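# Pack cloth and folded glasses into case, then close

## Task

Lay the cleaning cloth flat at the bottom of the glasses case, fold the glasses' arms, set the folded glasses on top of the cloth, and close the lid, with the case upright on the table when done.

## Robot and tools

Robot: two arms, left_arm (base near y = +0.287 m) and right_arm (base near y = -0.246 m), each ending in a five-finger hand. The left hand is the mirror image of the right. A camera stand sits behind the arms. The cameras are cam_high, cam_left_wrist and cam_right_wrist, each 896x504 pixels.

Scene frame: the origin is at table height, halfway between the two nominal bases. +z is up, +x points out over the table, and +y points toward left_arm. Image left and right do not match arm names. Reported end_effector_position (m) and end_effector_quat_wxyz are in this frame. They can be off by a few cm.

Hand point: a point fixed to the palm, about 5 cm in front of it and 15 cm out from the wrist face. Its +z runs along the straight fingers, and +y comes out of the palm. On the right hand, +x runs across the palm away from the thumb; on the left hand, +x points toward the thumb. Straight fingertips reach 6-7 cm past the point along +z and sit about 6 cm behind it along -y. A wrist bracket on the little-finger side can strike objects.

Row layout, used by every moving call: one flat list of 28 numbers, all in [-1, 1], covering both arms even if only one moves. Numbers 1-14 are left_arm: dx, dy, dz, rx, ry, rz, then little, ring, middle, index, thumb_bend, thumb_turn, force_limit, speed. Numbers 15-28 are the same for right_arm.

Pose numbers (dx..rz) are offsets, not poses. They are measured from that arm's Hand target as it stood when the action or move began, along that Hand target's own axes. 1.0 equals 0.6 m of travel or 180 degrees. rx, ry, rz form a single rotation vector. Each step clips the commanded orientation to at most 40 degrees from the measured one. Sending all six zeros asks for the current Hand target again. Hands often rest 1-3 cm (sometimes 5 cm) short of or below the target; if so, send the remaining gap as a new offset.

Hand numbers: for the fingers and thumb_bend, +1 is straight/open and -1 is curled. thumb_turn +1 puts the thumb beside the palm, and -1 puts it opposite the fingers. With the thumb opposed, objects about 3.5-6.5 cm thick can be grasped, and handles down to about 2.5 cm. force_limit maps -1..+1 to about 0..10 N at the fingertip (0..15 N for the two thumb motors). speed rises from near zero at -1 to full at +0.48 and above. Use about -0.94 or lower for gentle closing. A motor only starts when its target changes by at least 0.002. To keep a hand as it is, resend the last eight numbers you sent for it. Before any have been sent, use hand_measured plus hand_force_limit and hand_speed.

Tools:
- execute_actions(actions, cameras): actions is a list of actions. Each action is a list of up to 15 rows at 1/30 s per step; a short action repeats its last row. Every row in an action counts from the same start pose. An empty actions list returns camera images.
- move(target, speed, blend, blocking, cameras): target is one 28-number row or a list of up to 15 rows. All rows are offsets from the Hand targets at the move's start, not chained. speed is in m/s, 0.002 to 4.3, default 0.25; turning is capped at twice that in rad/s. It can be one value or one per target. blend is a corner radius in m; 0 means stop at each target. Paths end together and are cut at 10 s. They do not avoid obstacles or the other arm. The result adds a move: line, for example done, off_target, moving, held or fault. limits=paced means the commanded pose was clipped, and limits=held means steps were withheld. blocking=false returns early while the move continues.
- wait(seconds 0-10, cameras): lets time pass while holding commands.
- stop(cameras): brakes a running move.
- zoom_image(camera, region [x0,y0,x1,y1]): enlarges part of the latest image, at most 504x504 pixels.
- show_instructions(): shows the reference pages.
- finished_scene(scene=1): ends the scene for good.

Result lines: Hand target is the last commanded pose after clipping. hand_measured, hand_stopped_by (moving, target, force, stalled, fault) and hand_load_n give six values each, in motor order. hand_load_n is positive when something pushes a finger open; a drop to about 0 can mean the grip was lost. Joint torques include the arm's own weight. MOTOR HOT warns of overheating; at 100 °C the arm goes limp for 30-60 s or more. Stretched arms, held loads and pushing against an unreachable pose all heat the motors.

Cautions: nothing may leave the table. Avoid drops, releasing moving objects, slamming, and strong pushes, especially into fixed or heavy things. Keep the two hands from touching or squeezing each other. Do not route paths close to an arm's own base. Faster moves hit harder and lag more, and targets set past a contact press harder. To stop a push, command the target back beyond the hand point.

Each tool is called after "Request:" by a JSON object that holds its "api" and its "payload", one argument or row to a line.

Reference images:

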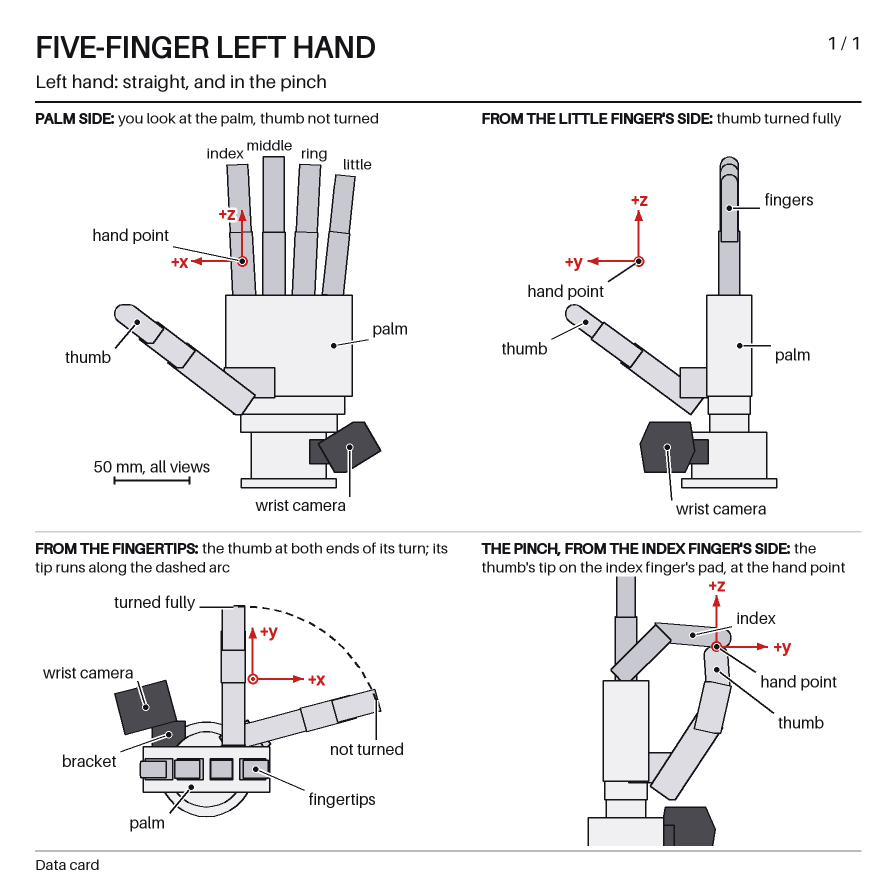

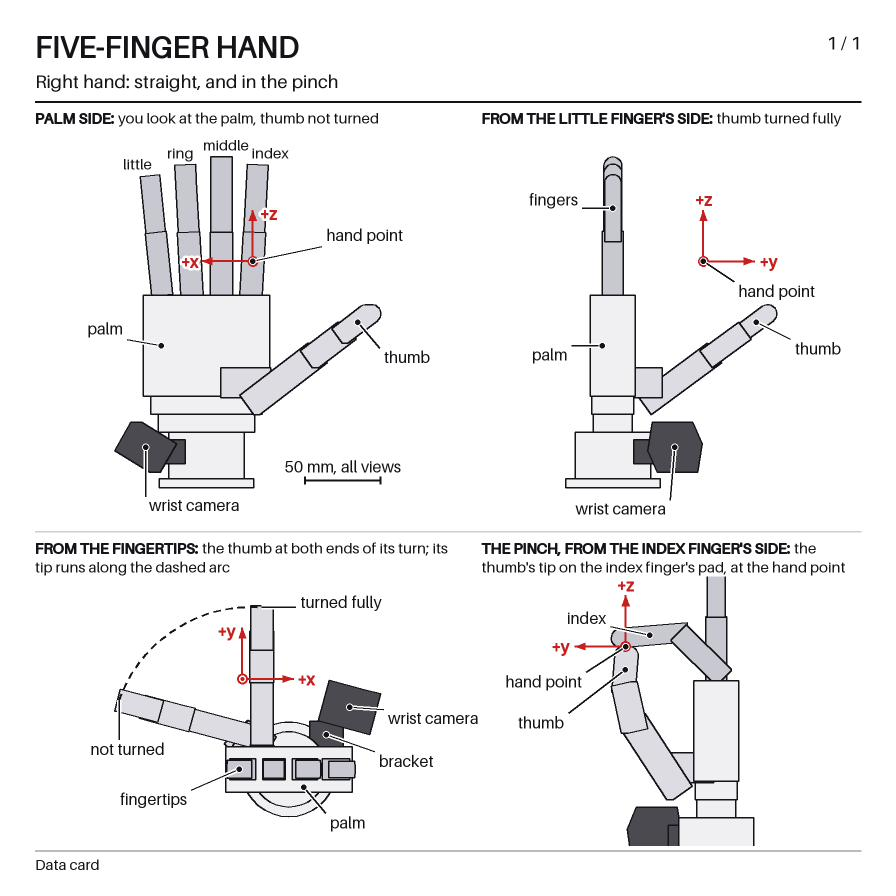

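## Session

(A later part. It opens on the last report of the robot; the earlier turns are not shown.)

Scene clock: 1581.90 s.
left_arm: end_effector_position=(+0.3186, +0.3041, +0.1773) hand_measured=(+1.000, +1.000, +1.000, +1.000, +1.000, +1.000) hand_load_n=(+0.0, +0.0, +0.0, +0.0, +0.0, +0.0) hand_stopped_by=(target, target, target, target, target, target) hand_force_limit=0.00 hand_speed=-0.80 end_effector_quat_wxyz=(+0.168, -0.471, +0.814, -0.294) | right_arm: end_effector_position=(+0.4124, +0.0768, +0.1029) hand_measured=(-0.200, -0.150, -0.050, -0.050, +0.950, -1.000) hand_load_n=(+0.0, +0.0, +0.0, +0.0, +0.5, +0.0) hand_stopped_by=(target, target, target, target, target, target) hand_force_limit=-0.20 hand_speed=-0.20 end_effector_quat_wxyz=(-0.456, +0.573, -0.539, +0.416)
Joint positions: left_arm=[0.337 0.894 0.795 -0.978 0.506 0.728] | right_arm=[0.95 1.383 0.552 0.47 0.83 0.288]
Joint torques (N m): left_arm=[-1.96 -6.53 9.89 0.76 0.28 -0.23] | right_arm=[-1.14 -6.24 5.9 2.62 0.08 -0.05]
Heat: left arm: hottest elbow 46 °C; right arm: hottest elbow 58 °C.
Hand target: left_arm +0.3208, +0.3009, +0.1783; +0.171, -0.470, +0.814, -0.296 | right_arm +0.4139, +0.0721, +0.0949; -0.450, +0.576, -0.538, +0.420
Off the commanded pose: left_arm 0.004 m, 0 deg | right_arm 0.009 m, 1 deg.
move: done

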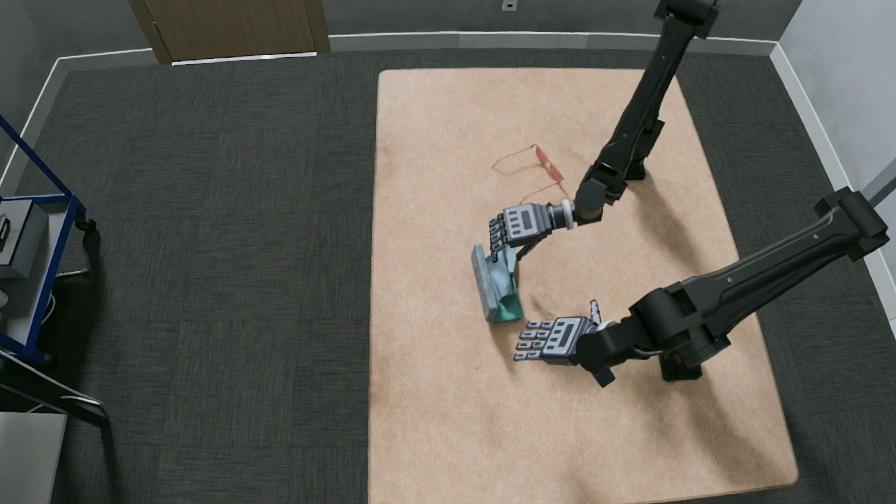

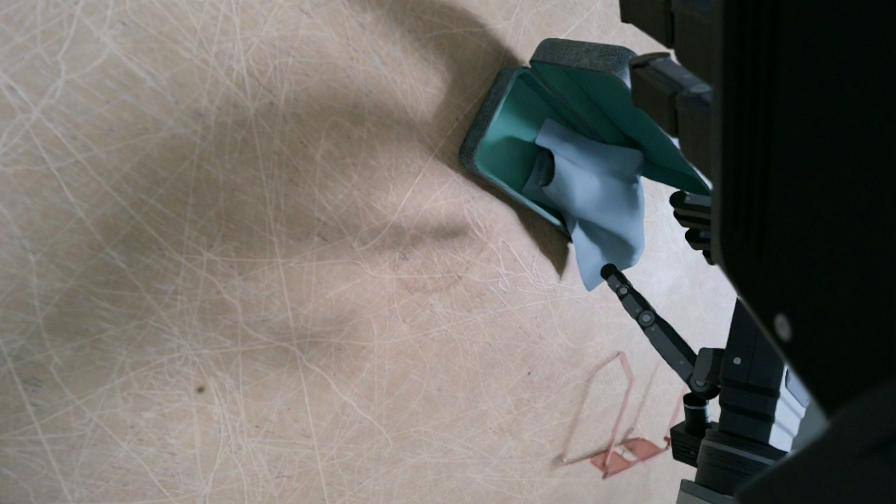

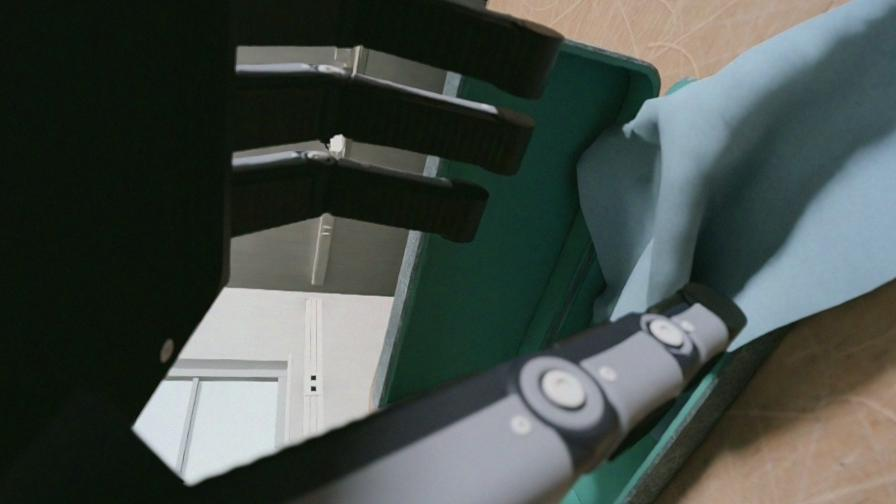

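Request:
{"api": "move", "payload": {
  "target": [
    [0,0,0,0,0,0, 1,1,1,1,1,1, 0,-0.8, 0.0163,0.041,0.029,0,0,0, -0.9,-0.9,-0.12,-0.12,0.6,-1, -0.2,-0.2]
  ],
  "speed": 0.1,
  "cameras": ["all"]
}}

Request:
{"api": "zoom_image", "payload": {
  "camera": "cam_high",
  "region": [465, 205, 565, 335]
}}

Request:
{"api": "zoom_image", "payload": {
  "camera": "cam_left_wrist",
  "region": [440, 20, 780, 310]
}}

Scene clock: 1620.33 s.
left_arm: end_effector_position=(+0.3186, +0.3041, +0.1773) hand_measured=(+1.000, +1.000, +1.000, +1.000, +1.000, +1.000) hand_load_n=(+0.0, +0.0, +0.0, +0.0, +0.0, +0.0) hand_stopped_by=(target, target, target, target, target, target) hand_force_limit=0.00 hand_speed=-0.80 end_effector_quat_wxyz=(+0.168, -0.471, +0.814, -0.294) | right_arm: end_effector_position=(+0.4247, +0.0681, +0.0748) hand_measured=(-0.900, -0.900, -0.120, -0.120, +0.600, -1.000) hand_load_n=(+0.0, +0.0, +0.0, +0.0, +0.0, +0.0) hand_stopped_by=(target, target, target, target, target, target) hand_force_limit=-0.20 hand_speed=-0.20 end_effector_quat_wxyz=(-0.456, +0.572, -0.540, +0.416)
Joint positions: left_arm=[0.337 0.894 0.795 -0.978 0.506 0.728] | right_arm=[0.906 1.473 0.526 0.603 0.79 0.266]
Joint torques (N m): left_arm=[-1.61 -6.53 9.89 0.69 0.26 -0.23] | right_arm=[-1.08 -6.59 5.2 2.67 0.06 -0.05]
Heat: left arm: hottest elbow 46 °C; right arm: hottest elbow 52 °C.
Hand target: left_arm +0.3208, +0.3009, +0.1783; +0.171, -0.470, +0.814, -0.296 | right_arm +0.4256, +0.0631, +0.0669; -0.450, +0.576, -0.538, +0.420
Off the commanded pose: left_arm 0.004 m, 0 deg | right_arm 0.009 m, 1 deg.
move: done

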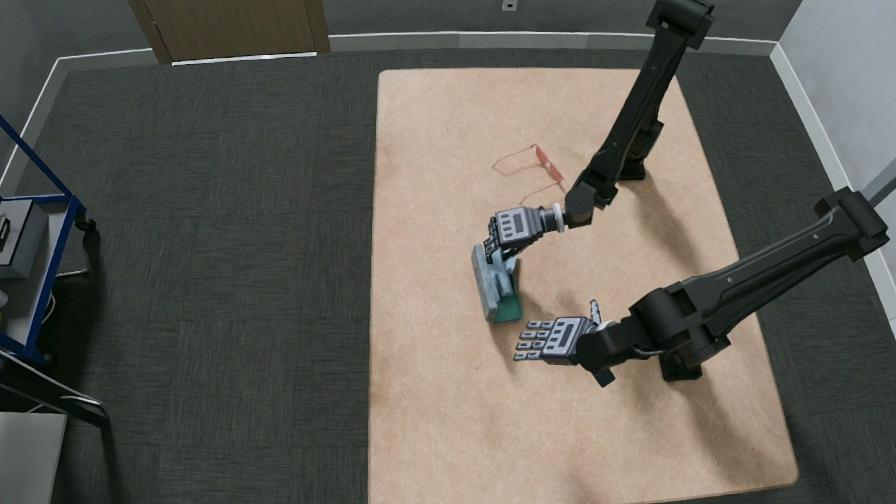

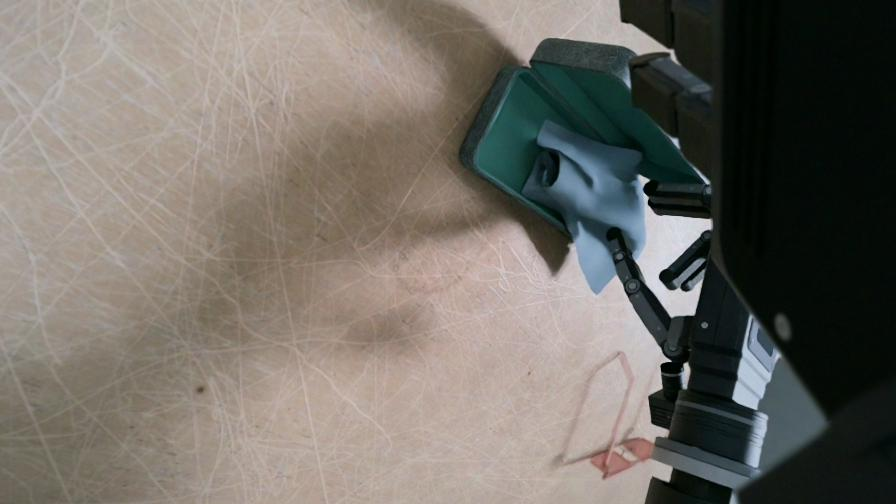

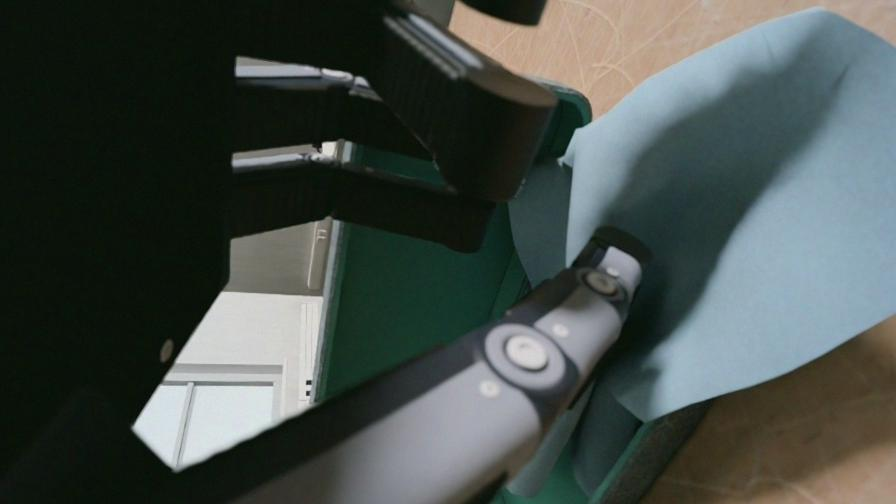

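Scaled by 3.877 from the camera's 896x504 image, which has a finer 1280x720 frame.

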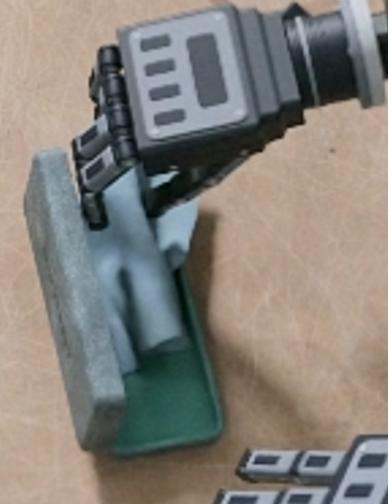

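Scaled by 1.482 from the camera's 896x504 image, which has a finer 1280x720 frame.

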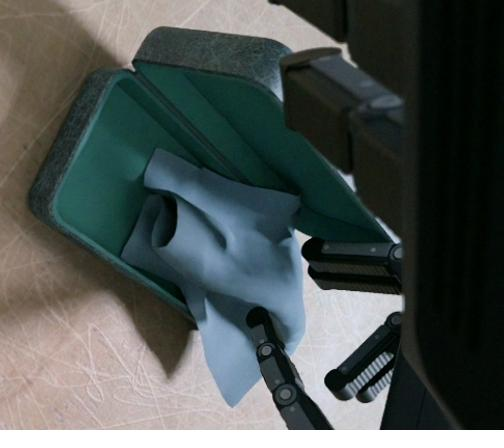

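Request:
{"api": "move", "payload": {
  "target": [
    [0,0,0,0,0,0, 1,1,1,1,1,1, 0,-0.8, 0,0.0388,0.0097,0,0,0, -0.9,-0.9,-0.12,-0.12,0.6,-1, -0.2,-0.2]
  ],
  "speed": 0.06,
  "cameras": ["all"]
}}

Request:
{"api": "zoom_image", "payload": {
  "camera": "cam_high",
  "region": [465, 205, 565, 335]
}}

Request:
{"api": "zoom_image", "payload": {
  "camera": "cam_left_wrist",
  "region": [440, 20, 780, 310]
}}

Scene clock: 1640.30 s.
left_arm: end_effector_position=(+0.3186, +0.3041, +0.1773) hand_measured=(+1.000, +1.000, +1.000, +1.000, +1.000, +1.000) hand_load_n=(+0.0, +0.0, +0.0, +0.0, +0.0, +0.0) hand_stopped_by=(target, target, target, target, target, target) hand_force_limit=0.00 hand_speed=-0.80 end_effector_quat_wxyz=(+0.168, -0.471, +0.814, -0.294) | right_arm: end_effector_position=(+0.4256, +0.0689, +0.0525) hand_measured=(-0.900, -0.900, -0.120, -0.120, +0.600, -1.000) hand_load_n=(+0.0, +0.0, +0.0, +0.0, +0.0, +0.0) hand_stopped_by=(target, target, target, target, target, target) hand_force_limit=-0.20 hand_speed=-0.20 end_effector_quat_wxyz=(-0.458, +0.571, -0.540, +0.416)
Joint positions: left_arm=[0.337 0.894 0.795 -0.978 0.506 0.728] | right_arm=[0.906 1.553 0.513 0.701 0.79 0.265]
Joint torques (N m): left_arm=[-1.49 -6.53 9.95 0.79 0.27 -0.19] | right_arm=[-0.91 -6.83 4.48 2.59 0.06 -0.04]
Heat: left arm: hottest elbow 46 °C; right arm: hottest elbow 50 °C.
Hand target: left_arm +0.3208, +0.3009, +0.1783; +0.171, -0.470, +0.814, -0.296 | right_arm +0.4256, +0.0631, +0.0430; -0.450, +0.576, -0.538, +0.420
Off the commanded pose: left_arm 0.004 m, 0 deg | right_arm 0.011 m, 1 deg.
move: off_target (right_arm)

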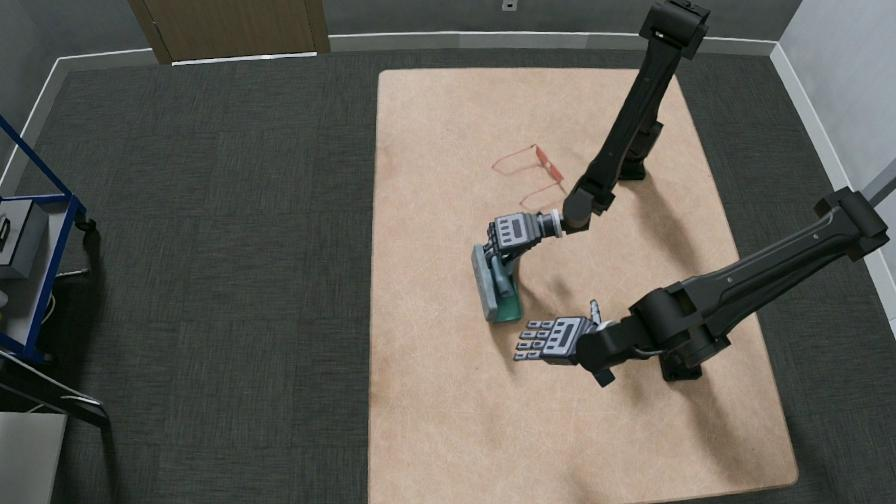

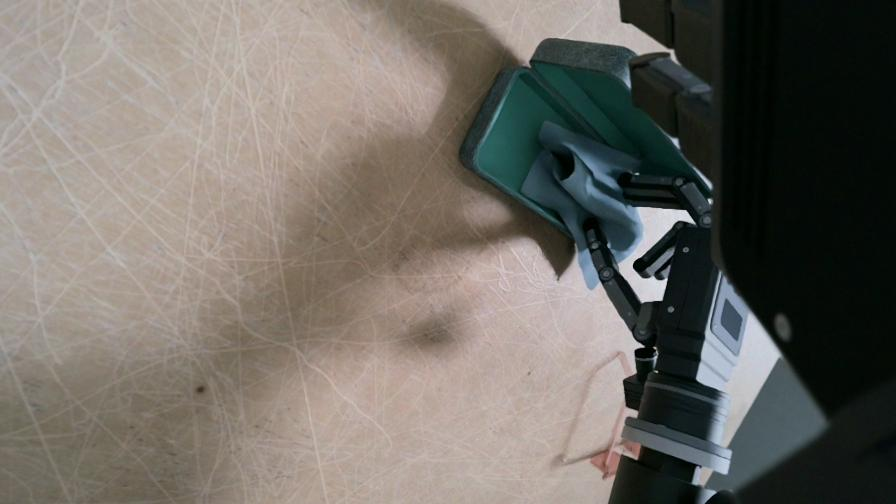

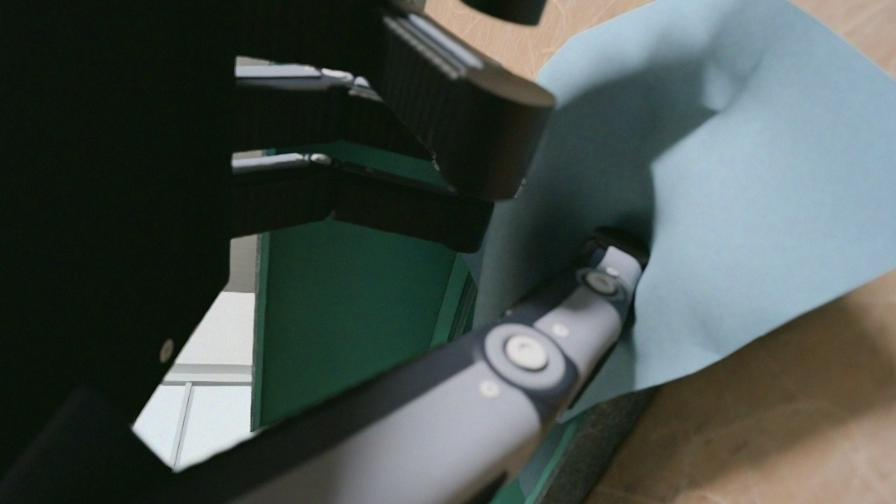

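Scaled by 3.877 from the camera's 896x504 image, which has a finer 1280x720 frame.

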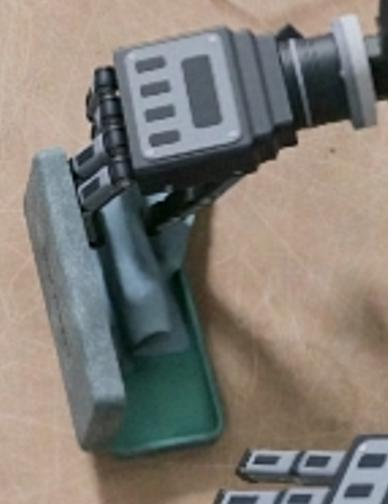

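Scaled by 1.482 from the camera's 896x504 image, which has a finer 1280x720 frame.

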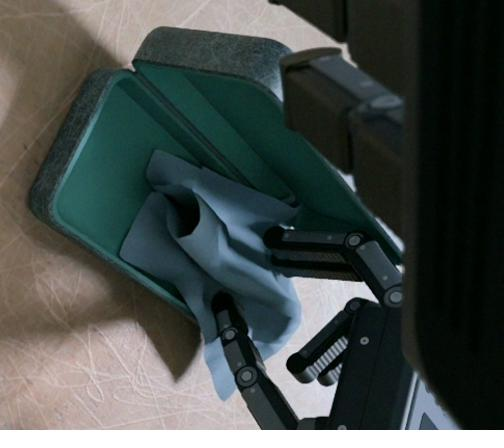

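Request:
{"api": "move", "payload": {
  "target": [
    [0,0,0,0,0,0, 1,1,1,1,1,1, 0,-0.8, 0,0.01,0.0025,0,0,0, -0.9,-0.9,-0.58,-0.58,0.4,-1, -0.2,-0.9]
  ],
  "speed": 0.06,
  "cameras": ["all"]
}}

Request:
{"api": "zoom_image", "payload": {
  "camera": "cam_left_wrist",
  "region": [440, 20, 780, 310]
}}

Scene clock: 1651.23 s.
left_arm: end_effector_position=(+0.3186, +0.3041, +0.1773) hand_measured=(+1.000, +1.000, +1.000, +1.000, +1.000, +1.000) hand_load_n=(+0.0, +0.0, +0.0, +0.0, +0.0, +0.0) hand_stopped_by=(target, target, target, target, target, target) hand_force_limit=0.00 hand_speed=-0.80 end_effector_quat_wxyz=(+0.168, -0.471, +0.814, -0.294) | right_arm: end_effector_position=(+0.4265, +0.0700, +0.0471) hand_measured=(-0.900, -0.900, -0.426, -0.580, +0.446, -1.000) hand_load_n=(+0.0, +0.5, +4.5, +0.0, +7.0, +1.0) hand_stopped_by=(target, target, force, target, force, target) hand_force_limit=-0.20 hand_speed=-0.90 end_effector_quat_wxyz=(-0.459, +0.570, -0.540, +0.416)
Joint positions: left_arm=[0.337 0.894 0.795 -0.978 0.506 0.728] | right_arm=[0.906 1.576 0.513 0.726 0.79 0.265]
Joint torques (N m): left_arm=[-1.49 -6.65 9.91 0.8 0.28 -0.22] | right_arm=[-1.08 -7.06 4.1 2.63 0.07 -0.04]
Heat: left arm: hottest elbow 46 °C; right arm: hottest elbow 49 °C.
Hand target: left_arm +0.3208, +0.3009, +0.1783; +0.171, -0.470, +0.814, -0.296 | right_arm +0.4256, +0.0632, +0.0367; -0.450, +0.576, -0.538, +0.420
Off the commanded pose: left_arm 0.004 m, 0 deg | right_arm 0.012 m, 1 deg.
move: off_target (right_arm)

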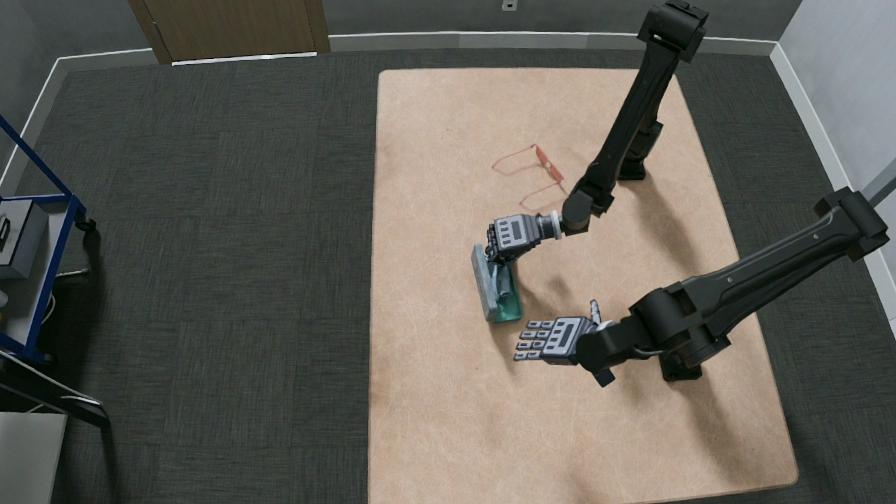

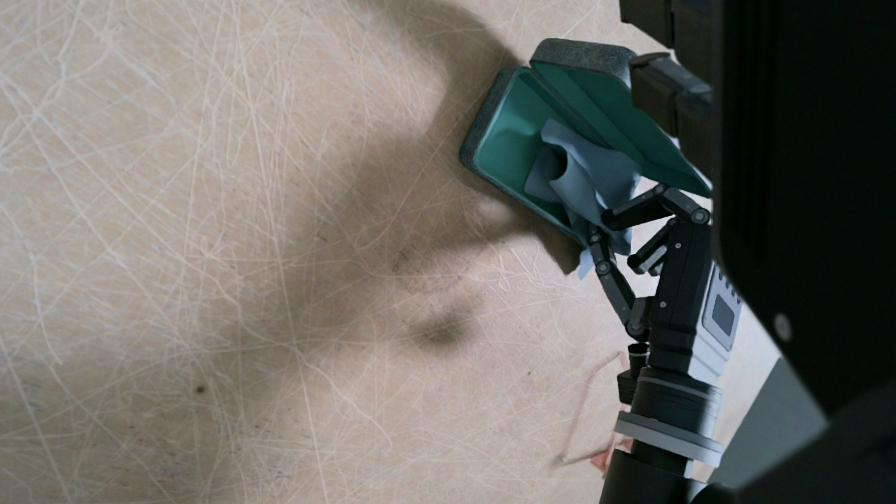

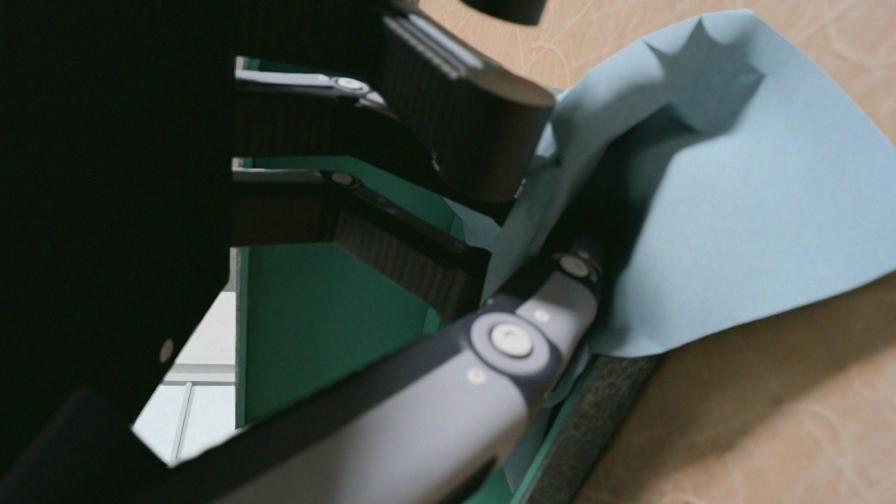

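Scaled by 1.482 from the camera's 896x504 image, which has a finer 1280x720 frame.

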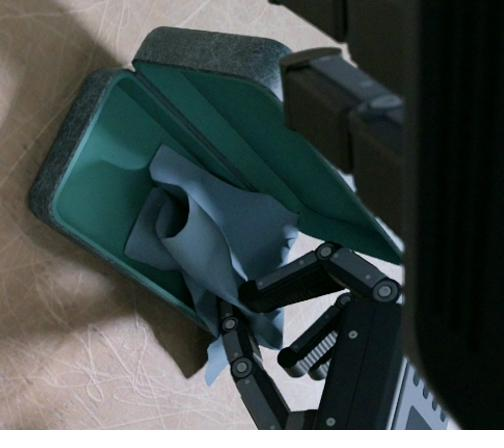

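Request:
{"api": "move", "payload": {
  "target": [
    [0,0,0,0,0,0, 1,1,1,1,1,1, 0,-0.8, 0,-0.178,-0.044,0,0,0, -0.9,-0.9,-0.58,-0.58,0.4,-1, -0.2,-0.9]
  ],
  "speed": 0.08,
  "cameras": ["all"]
}}

Request:
{"api": "zoom_image", "payload": {
  "camera": "cam_left_wrist",
  "region": [440, 20, 780, 310]
}}

Request:
{"api": "zoom_image", "payload": {
  "camera": "cam_high",
  "region": [465, 175, 565, 335]
}}

Scene clock: 1660.17 s.
left_arm: end_effector_position=(+0.3186, +0.3041, +0.1773) hand_measured=(+1.000, +1.000, +1.000, +1.000, +1.000, +1.000) hand_load_n=(+0.0, +0.0, +0.0, +0.0, +0.0, +0.0) hand_stopped_by=(target, target, target, target, target, target) hand_force_limit=0.00 hand_speed=-0.80 end_effector_quat_wxyz=(+0.168, -0.471, +0.814, -0.294) | right_arm: end_effector_position=(+0.4126, +0.0524, +0.1233) hand_measured=(-0.900, -0.900, -0.426, -0.580, +0.446, -1.000) hand_load_n=(+0.0, +0.0, +4.5, +0.0, +7.0, +1.0) hand_stopped_by=(target, target, force, target, force, target) hand_force_limit=-0.20 hand_speed=-0.90 end_effector_quat_wxyz=(-0.437, +0.588, -0.537, +0.419)
Joint positions: left_arm=[0.337 0.894 0.795 -0.978 0.506 0.728] | right_arm=[0.906 1.267 0.554 0.323 0.79 0.26]
Joint torques (N m): left_arm=[-1.61 -6.65 9.89 0.73 0.29 -0.22] | right_arm=[-1.08 -6.77 10.92 1.39 0.09 -0.01]
Heat: left arm: hottest elbow 46 °C; right arm: hottest elbow 49 °C.
Hand target: left_arm +0.3208, +0.3009, +0.1783; +0.171, -0.470, +0.814, -0.296 | right_arm +0.4258, +0.0631, +0.1468; -0.450, +0.576, -0.538, +0.420
Off the commanded pose: left_arm 0.004 m, 0 deg | right_arm 0.029 m, 2 deg.
move: off_target (right_arm)

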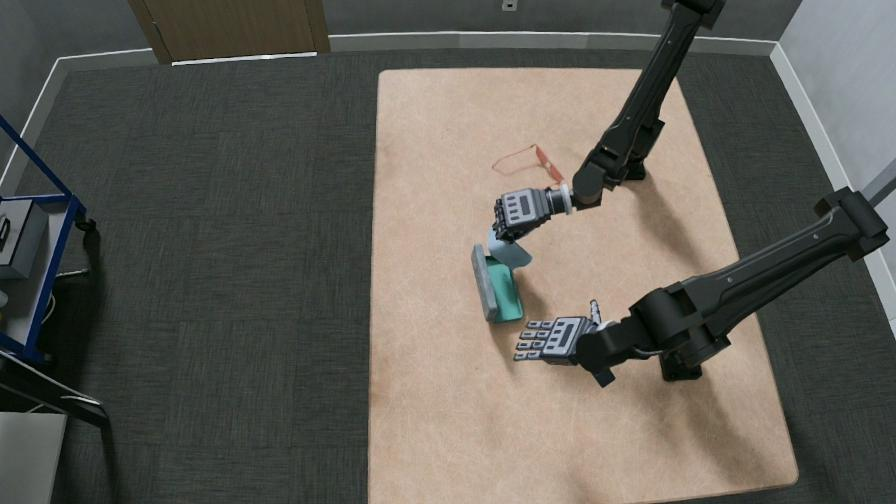

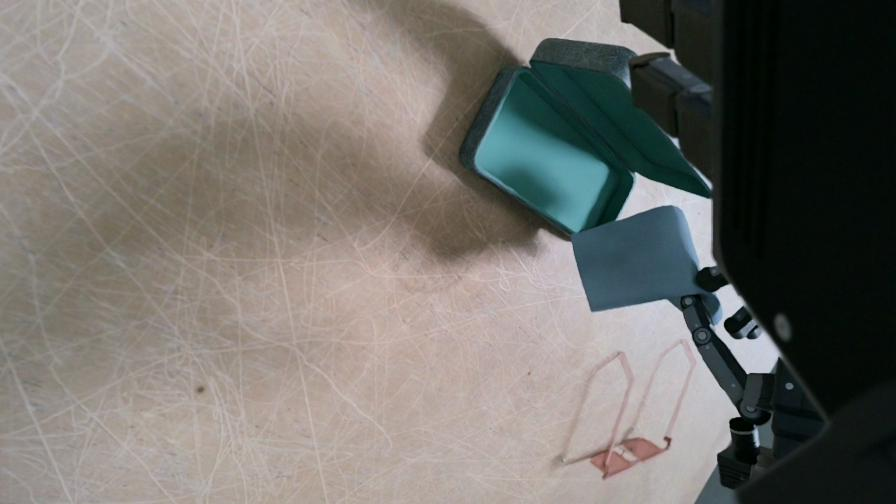

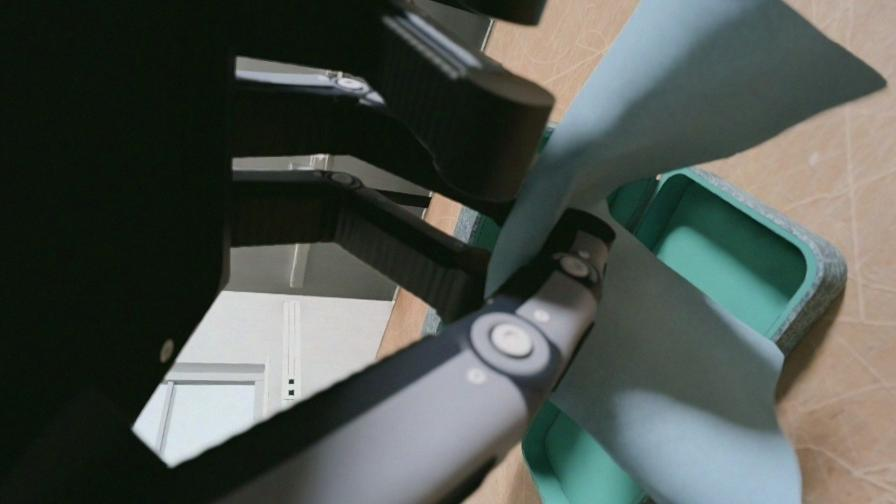

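Scaled by 1.482 from the camera's 896x504 image, which has a finer 1280x720 frame.

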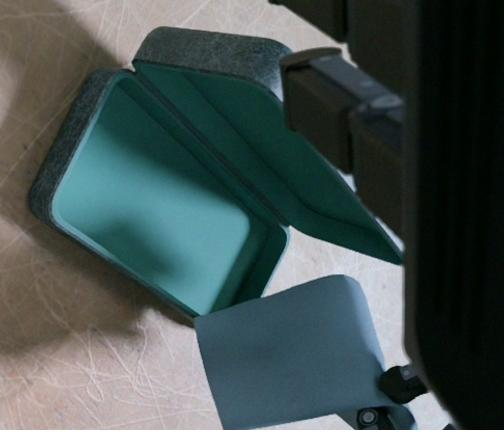

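Scaled by 3.150 from the camera's 896x504 image, which has a finer 1280x720 frame.

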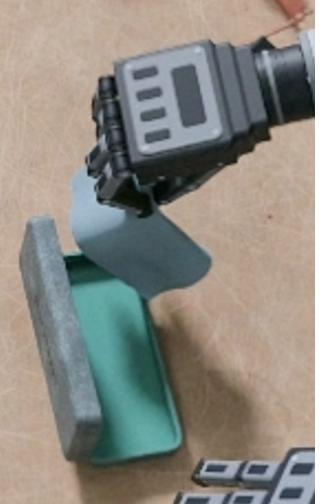

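Request:
{"api": "move", "payload": {
  "target": [
    [0,0,0,0,0,0, 1,1,1,1,1,1, 0,-0.8, -0.1055,-0.0345,0.0338,0,0.0431,0.0108, -0.9,-0.9,-0.58,-0.58,0.4,-1, -0.2,-0.9]
  ],
  "speed": 0.1,
  "cameras": ["all"]
}}

Request:
{"api": "zoom_image", "payload": {
  "camera": "cam_left_wrist",
  "region": [440, 20, 780, 310]
}}

Request:
{"api": "zoom_image", "payload": {
  "camera": "cam_high",
  "region": [465, 175, 565, 335]
}}

Scene clock: 1751.47 s.
left_arm: end_effector_position=(+0.3186, +0.3041, +0.1773) hand_measured=(+1.000, +1.000, +1.000, +1.000, +1.000, +1.000) hand_load_n=(+0.0, +0.0, +0.0, +0.0, +0.0, +0.0) hand_stopped_by=(target, target, target, target, target, target) hand_force_limit=0.00 hand_speed=-0.80 end_effector_quat_wxyz=(+0.168, -0.471, +0.814, -0.294) | right_arm: end_effector_position=(+0.4374, +0.1101, +0.1479) hand_measured=(-0.900, -0.900, -0.426, -0.580, +0.446, -1.000) hand_load_n=(+0.0, +0.0, +4.5, +0.0, +7.0, +1.5) hand_stopped_by=(target, target, force, target, force, target) hand_force_limit=-0.20 hand_speed=-0.90 end_effector_quat_wxyz=(-0.409, +0.546, -0.573, +0.455)
Joint positions: left_arm=[0.337 0.894 0.795 -0.978 0.506 0.728] | right_arm=[0.996 1.425 0.799 0.134 1.008 0.396]
Joint torques (N m): left_arm=[-1.44 -6.42 9.94 0.69 0.28 -0.2] | right_arm=[-0.15 -7.77 11.58 1.13 0.43 0.15]
Heat: left arm: hottest elbow 46 °C; right arm: hottest elbow 55 °C.
Hand target: left_arm +0.3208, +0.3009, +0.1783; +0.171, -0.470, +0.814, -0.296 | right_arm +0.4461, +0.1279, +0.1619; -0.420, +0.537, -0.577, +0.450
Off the commanded pose: left_arm 0.004 m, 0 deg | right_arm 0.024 m, 2 deg.
move: off_target (right_arm)

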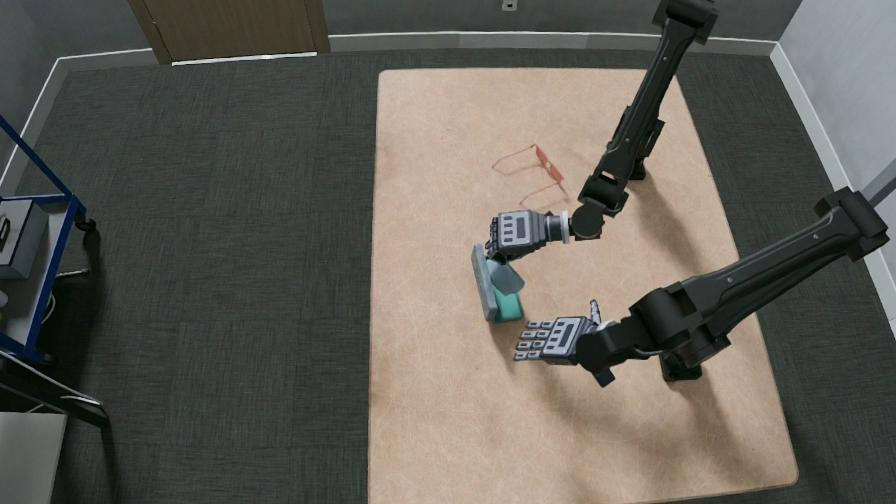

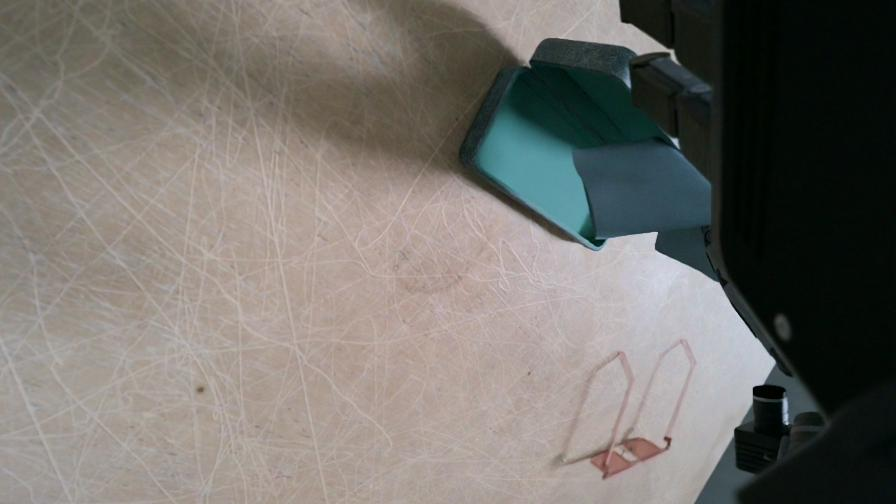

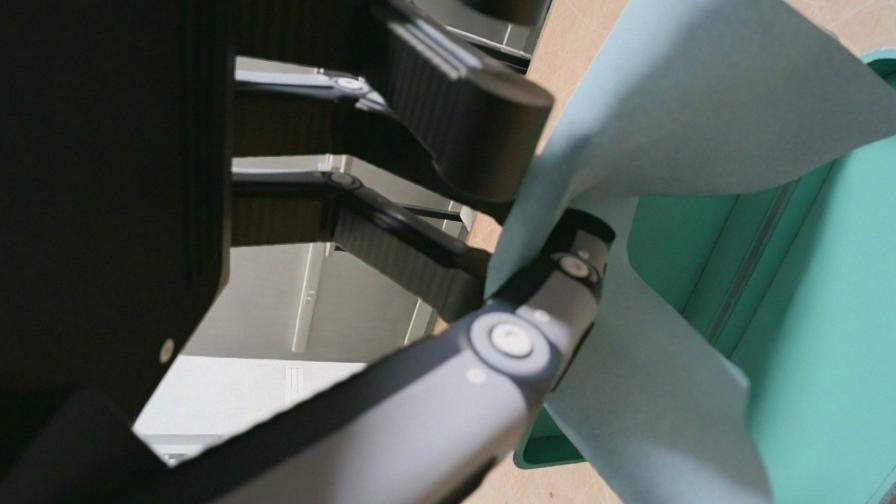

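Scaled by 1.482 from the camera's 896x504 image, which has a finer 1280x720 frame.

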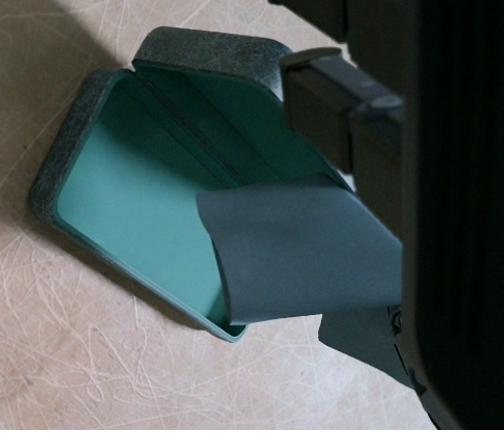

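Scaled by 3.150 from the camera's 896x504 image, which has a finer 1280x720 frame.

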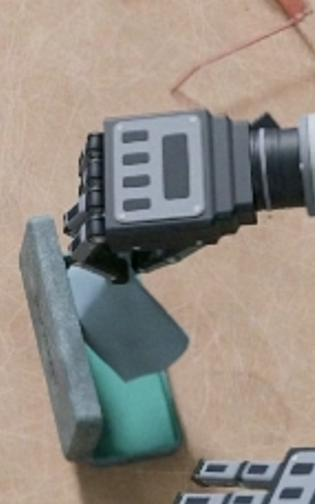

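Request:
{"api": "move", "payload": {
  "target": [
    [0,0,0,0,0,0, 1,1,1,1,1,1, 0,-0.8, 0.0238,0.108,0.0217,0,0.0539,0.0134, -0.9,-0.9,-0.58,-0.58,0.4,-1, -0.2,-0.9]
  ],
  "speed": 0.08,
  "cameras": ["all"]
}}

Request:
{"api": "zoom_image", "payload": {
  "camera": "cam_left_wrist",
  "region": [440, 20, 780, 310]
}}

Request:
{"api": "zoom_image", "payload": {
  "camera": "cam_high",
  "region": [465, 175, 565, 335]
}}

Scene clock: 1774.97 s.
left_arm: end_effector_position=(+0.3186, +0.3041, +0.1773) hand_measured=(+1.000, +1.000, +1.000, +1.000, +1.000, +1.000) hand_load_n=(+0.0, +0.0, +0.0, +0.0, +0.0, -0.5) hand_stopped_by=(target, target, target, target, target, target) hand_force_limit=0.00 hand_speed=-0.80 end_effector_quat_wxyz=(+0.168, -0.471, +0.814, -0.294) | right_arm: end_effector_position=(+0.4342, +0.0946, +0.0850) hand_measured=(-0.900, -0.900, -0.426, -0.580, +0.446, -1.000) hand_load_n=(+0.0, +0.0, +4.5, +0.0, +7.0, +1.0) hand_stopped_by=(target, target, force, target, force, target) hand_force_limit=-0.20 hand_speed=-0.90 end_effector_quat_wxyz=(+0.367, -0.493, +0.618, -0.491)
Joint positions: left_arm=[0.337 0.894 0.795 -0.978 0.506 0.728] | right_arm=[1.024 1.576 0.799 0.066 1.18 0.642]
Joint torques (N m): left_arm=[-1.61 -6.65 9.95 0.81 0.26 -0.22] | right_arm=[-0.03 -9 10.24 0.9 0.61 0.16]
Heat: left arm: hottest elbow 46 °C; right arm: hottest elbow 54 °C.
Hand target: left_arm +0.3208, +0.3009, +0.1783; +0.171, -0.470, +0.814, -0.296 | right_arm +0.4419, +0.1140, +0.0960; +0.379, -0.485, +0.621, -0.485
Off the commanded pose: left_arm 0.004 m, 0 deg | right_arm 0.024 m, 2 deg.
move: off_target (right_arm)

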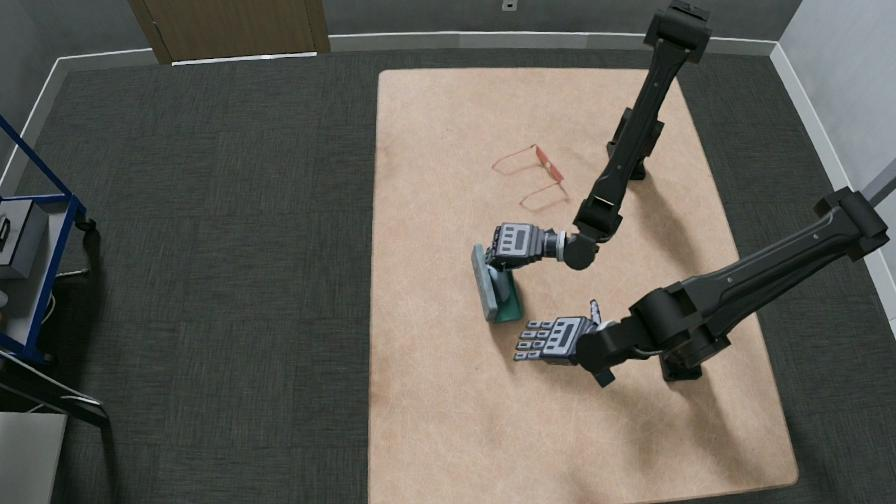

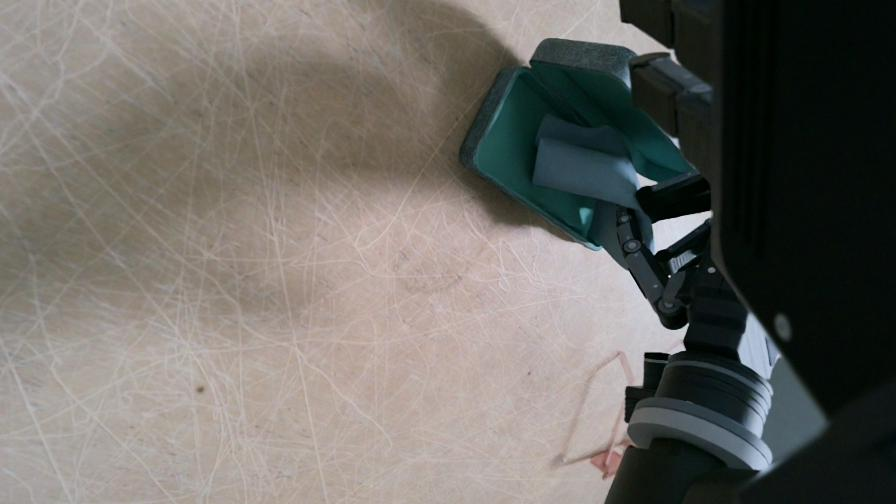

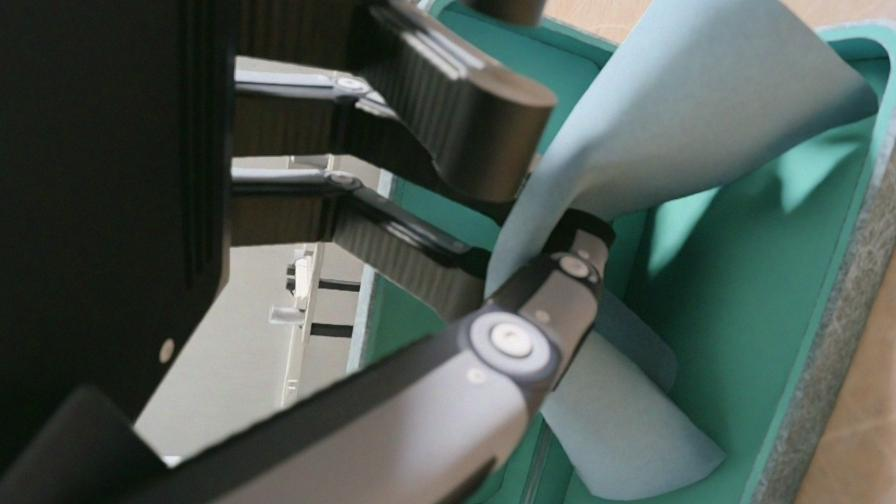

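Scaled by 1.482 from the camera's 896x504 image, which has a finer 1280x720 frame.

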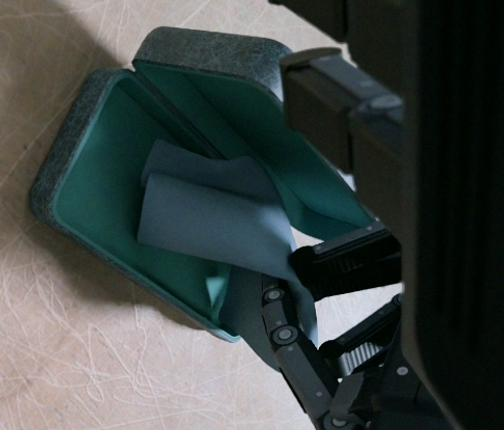

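Scaled by 3.150 from the camera's 896x504 image, which has a finer 1280x720 frame.

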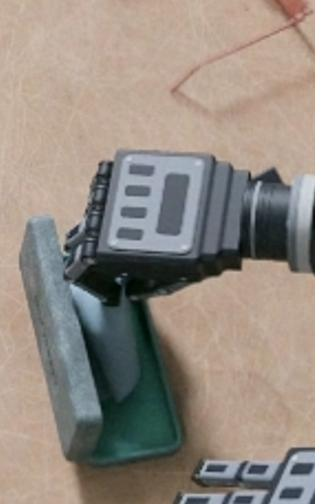

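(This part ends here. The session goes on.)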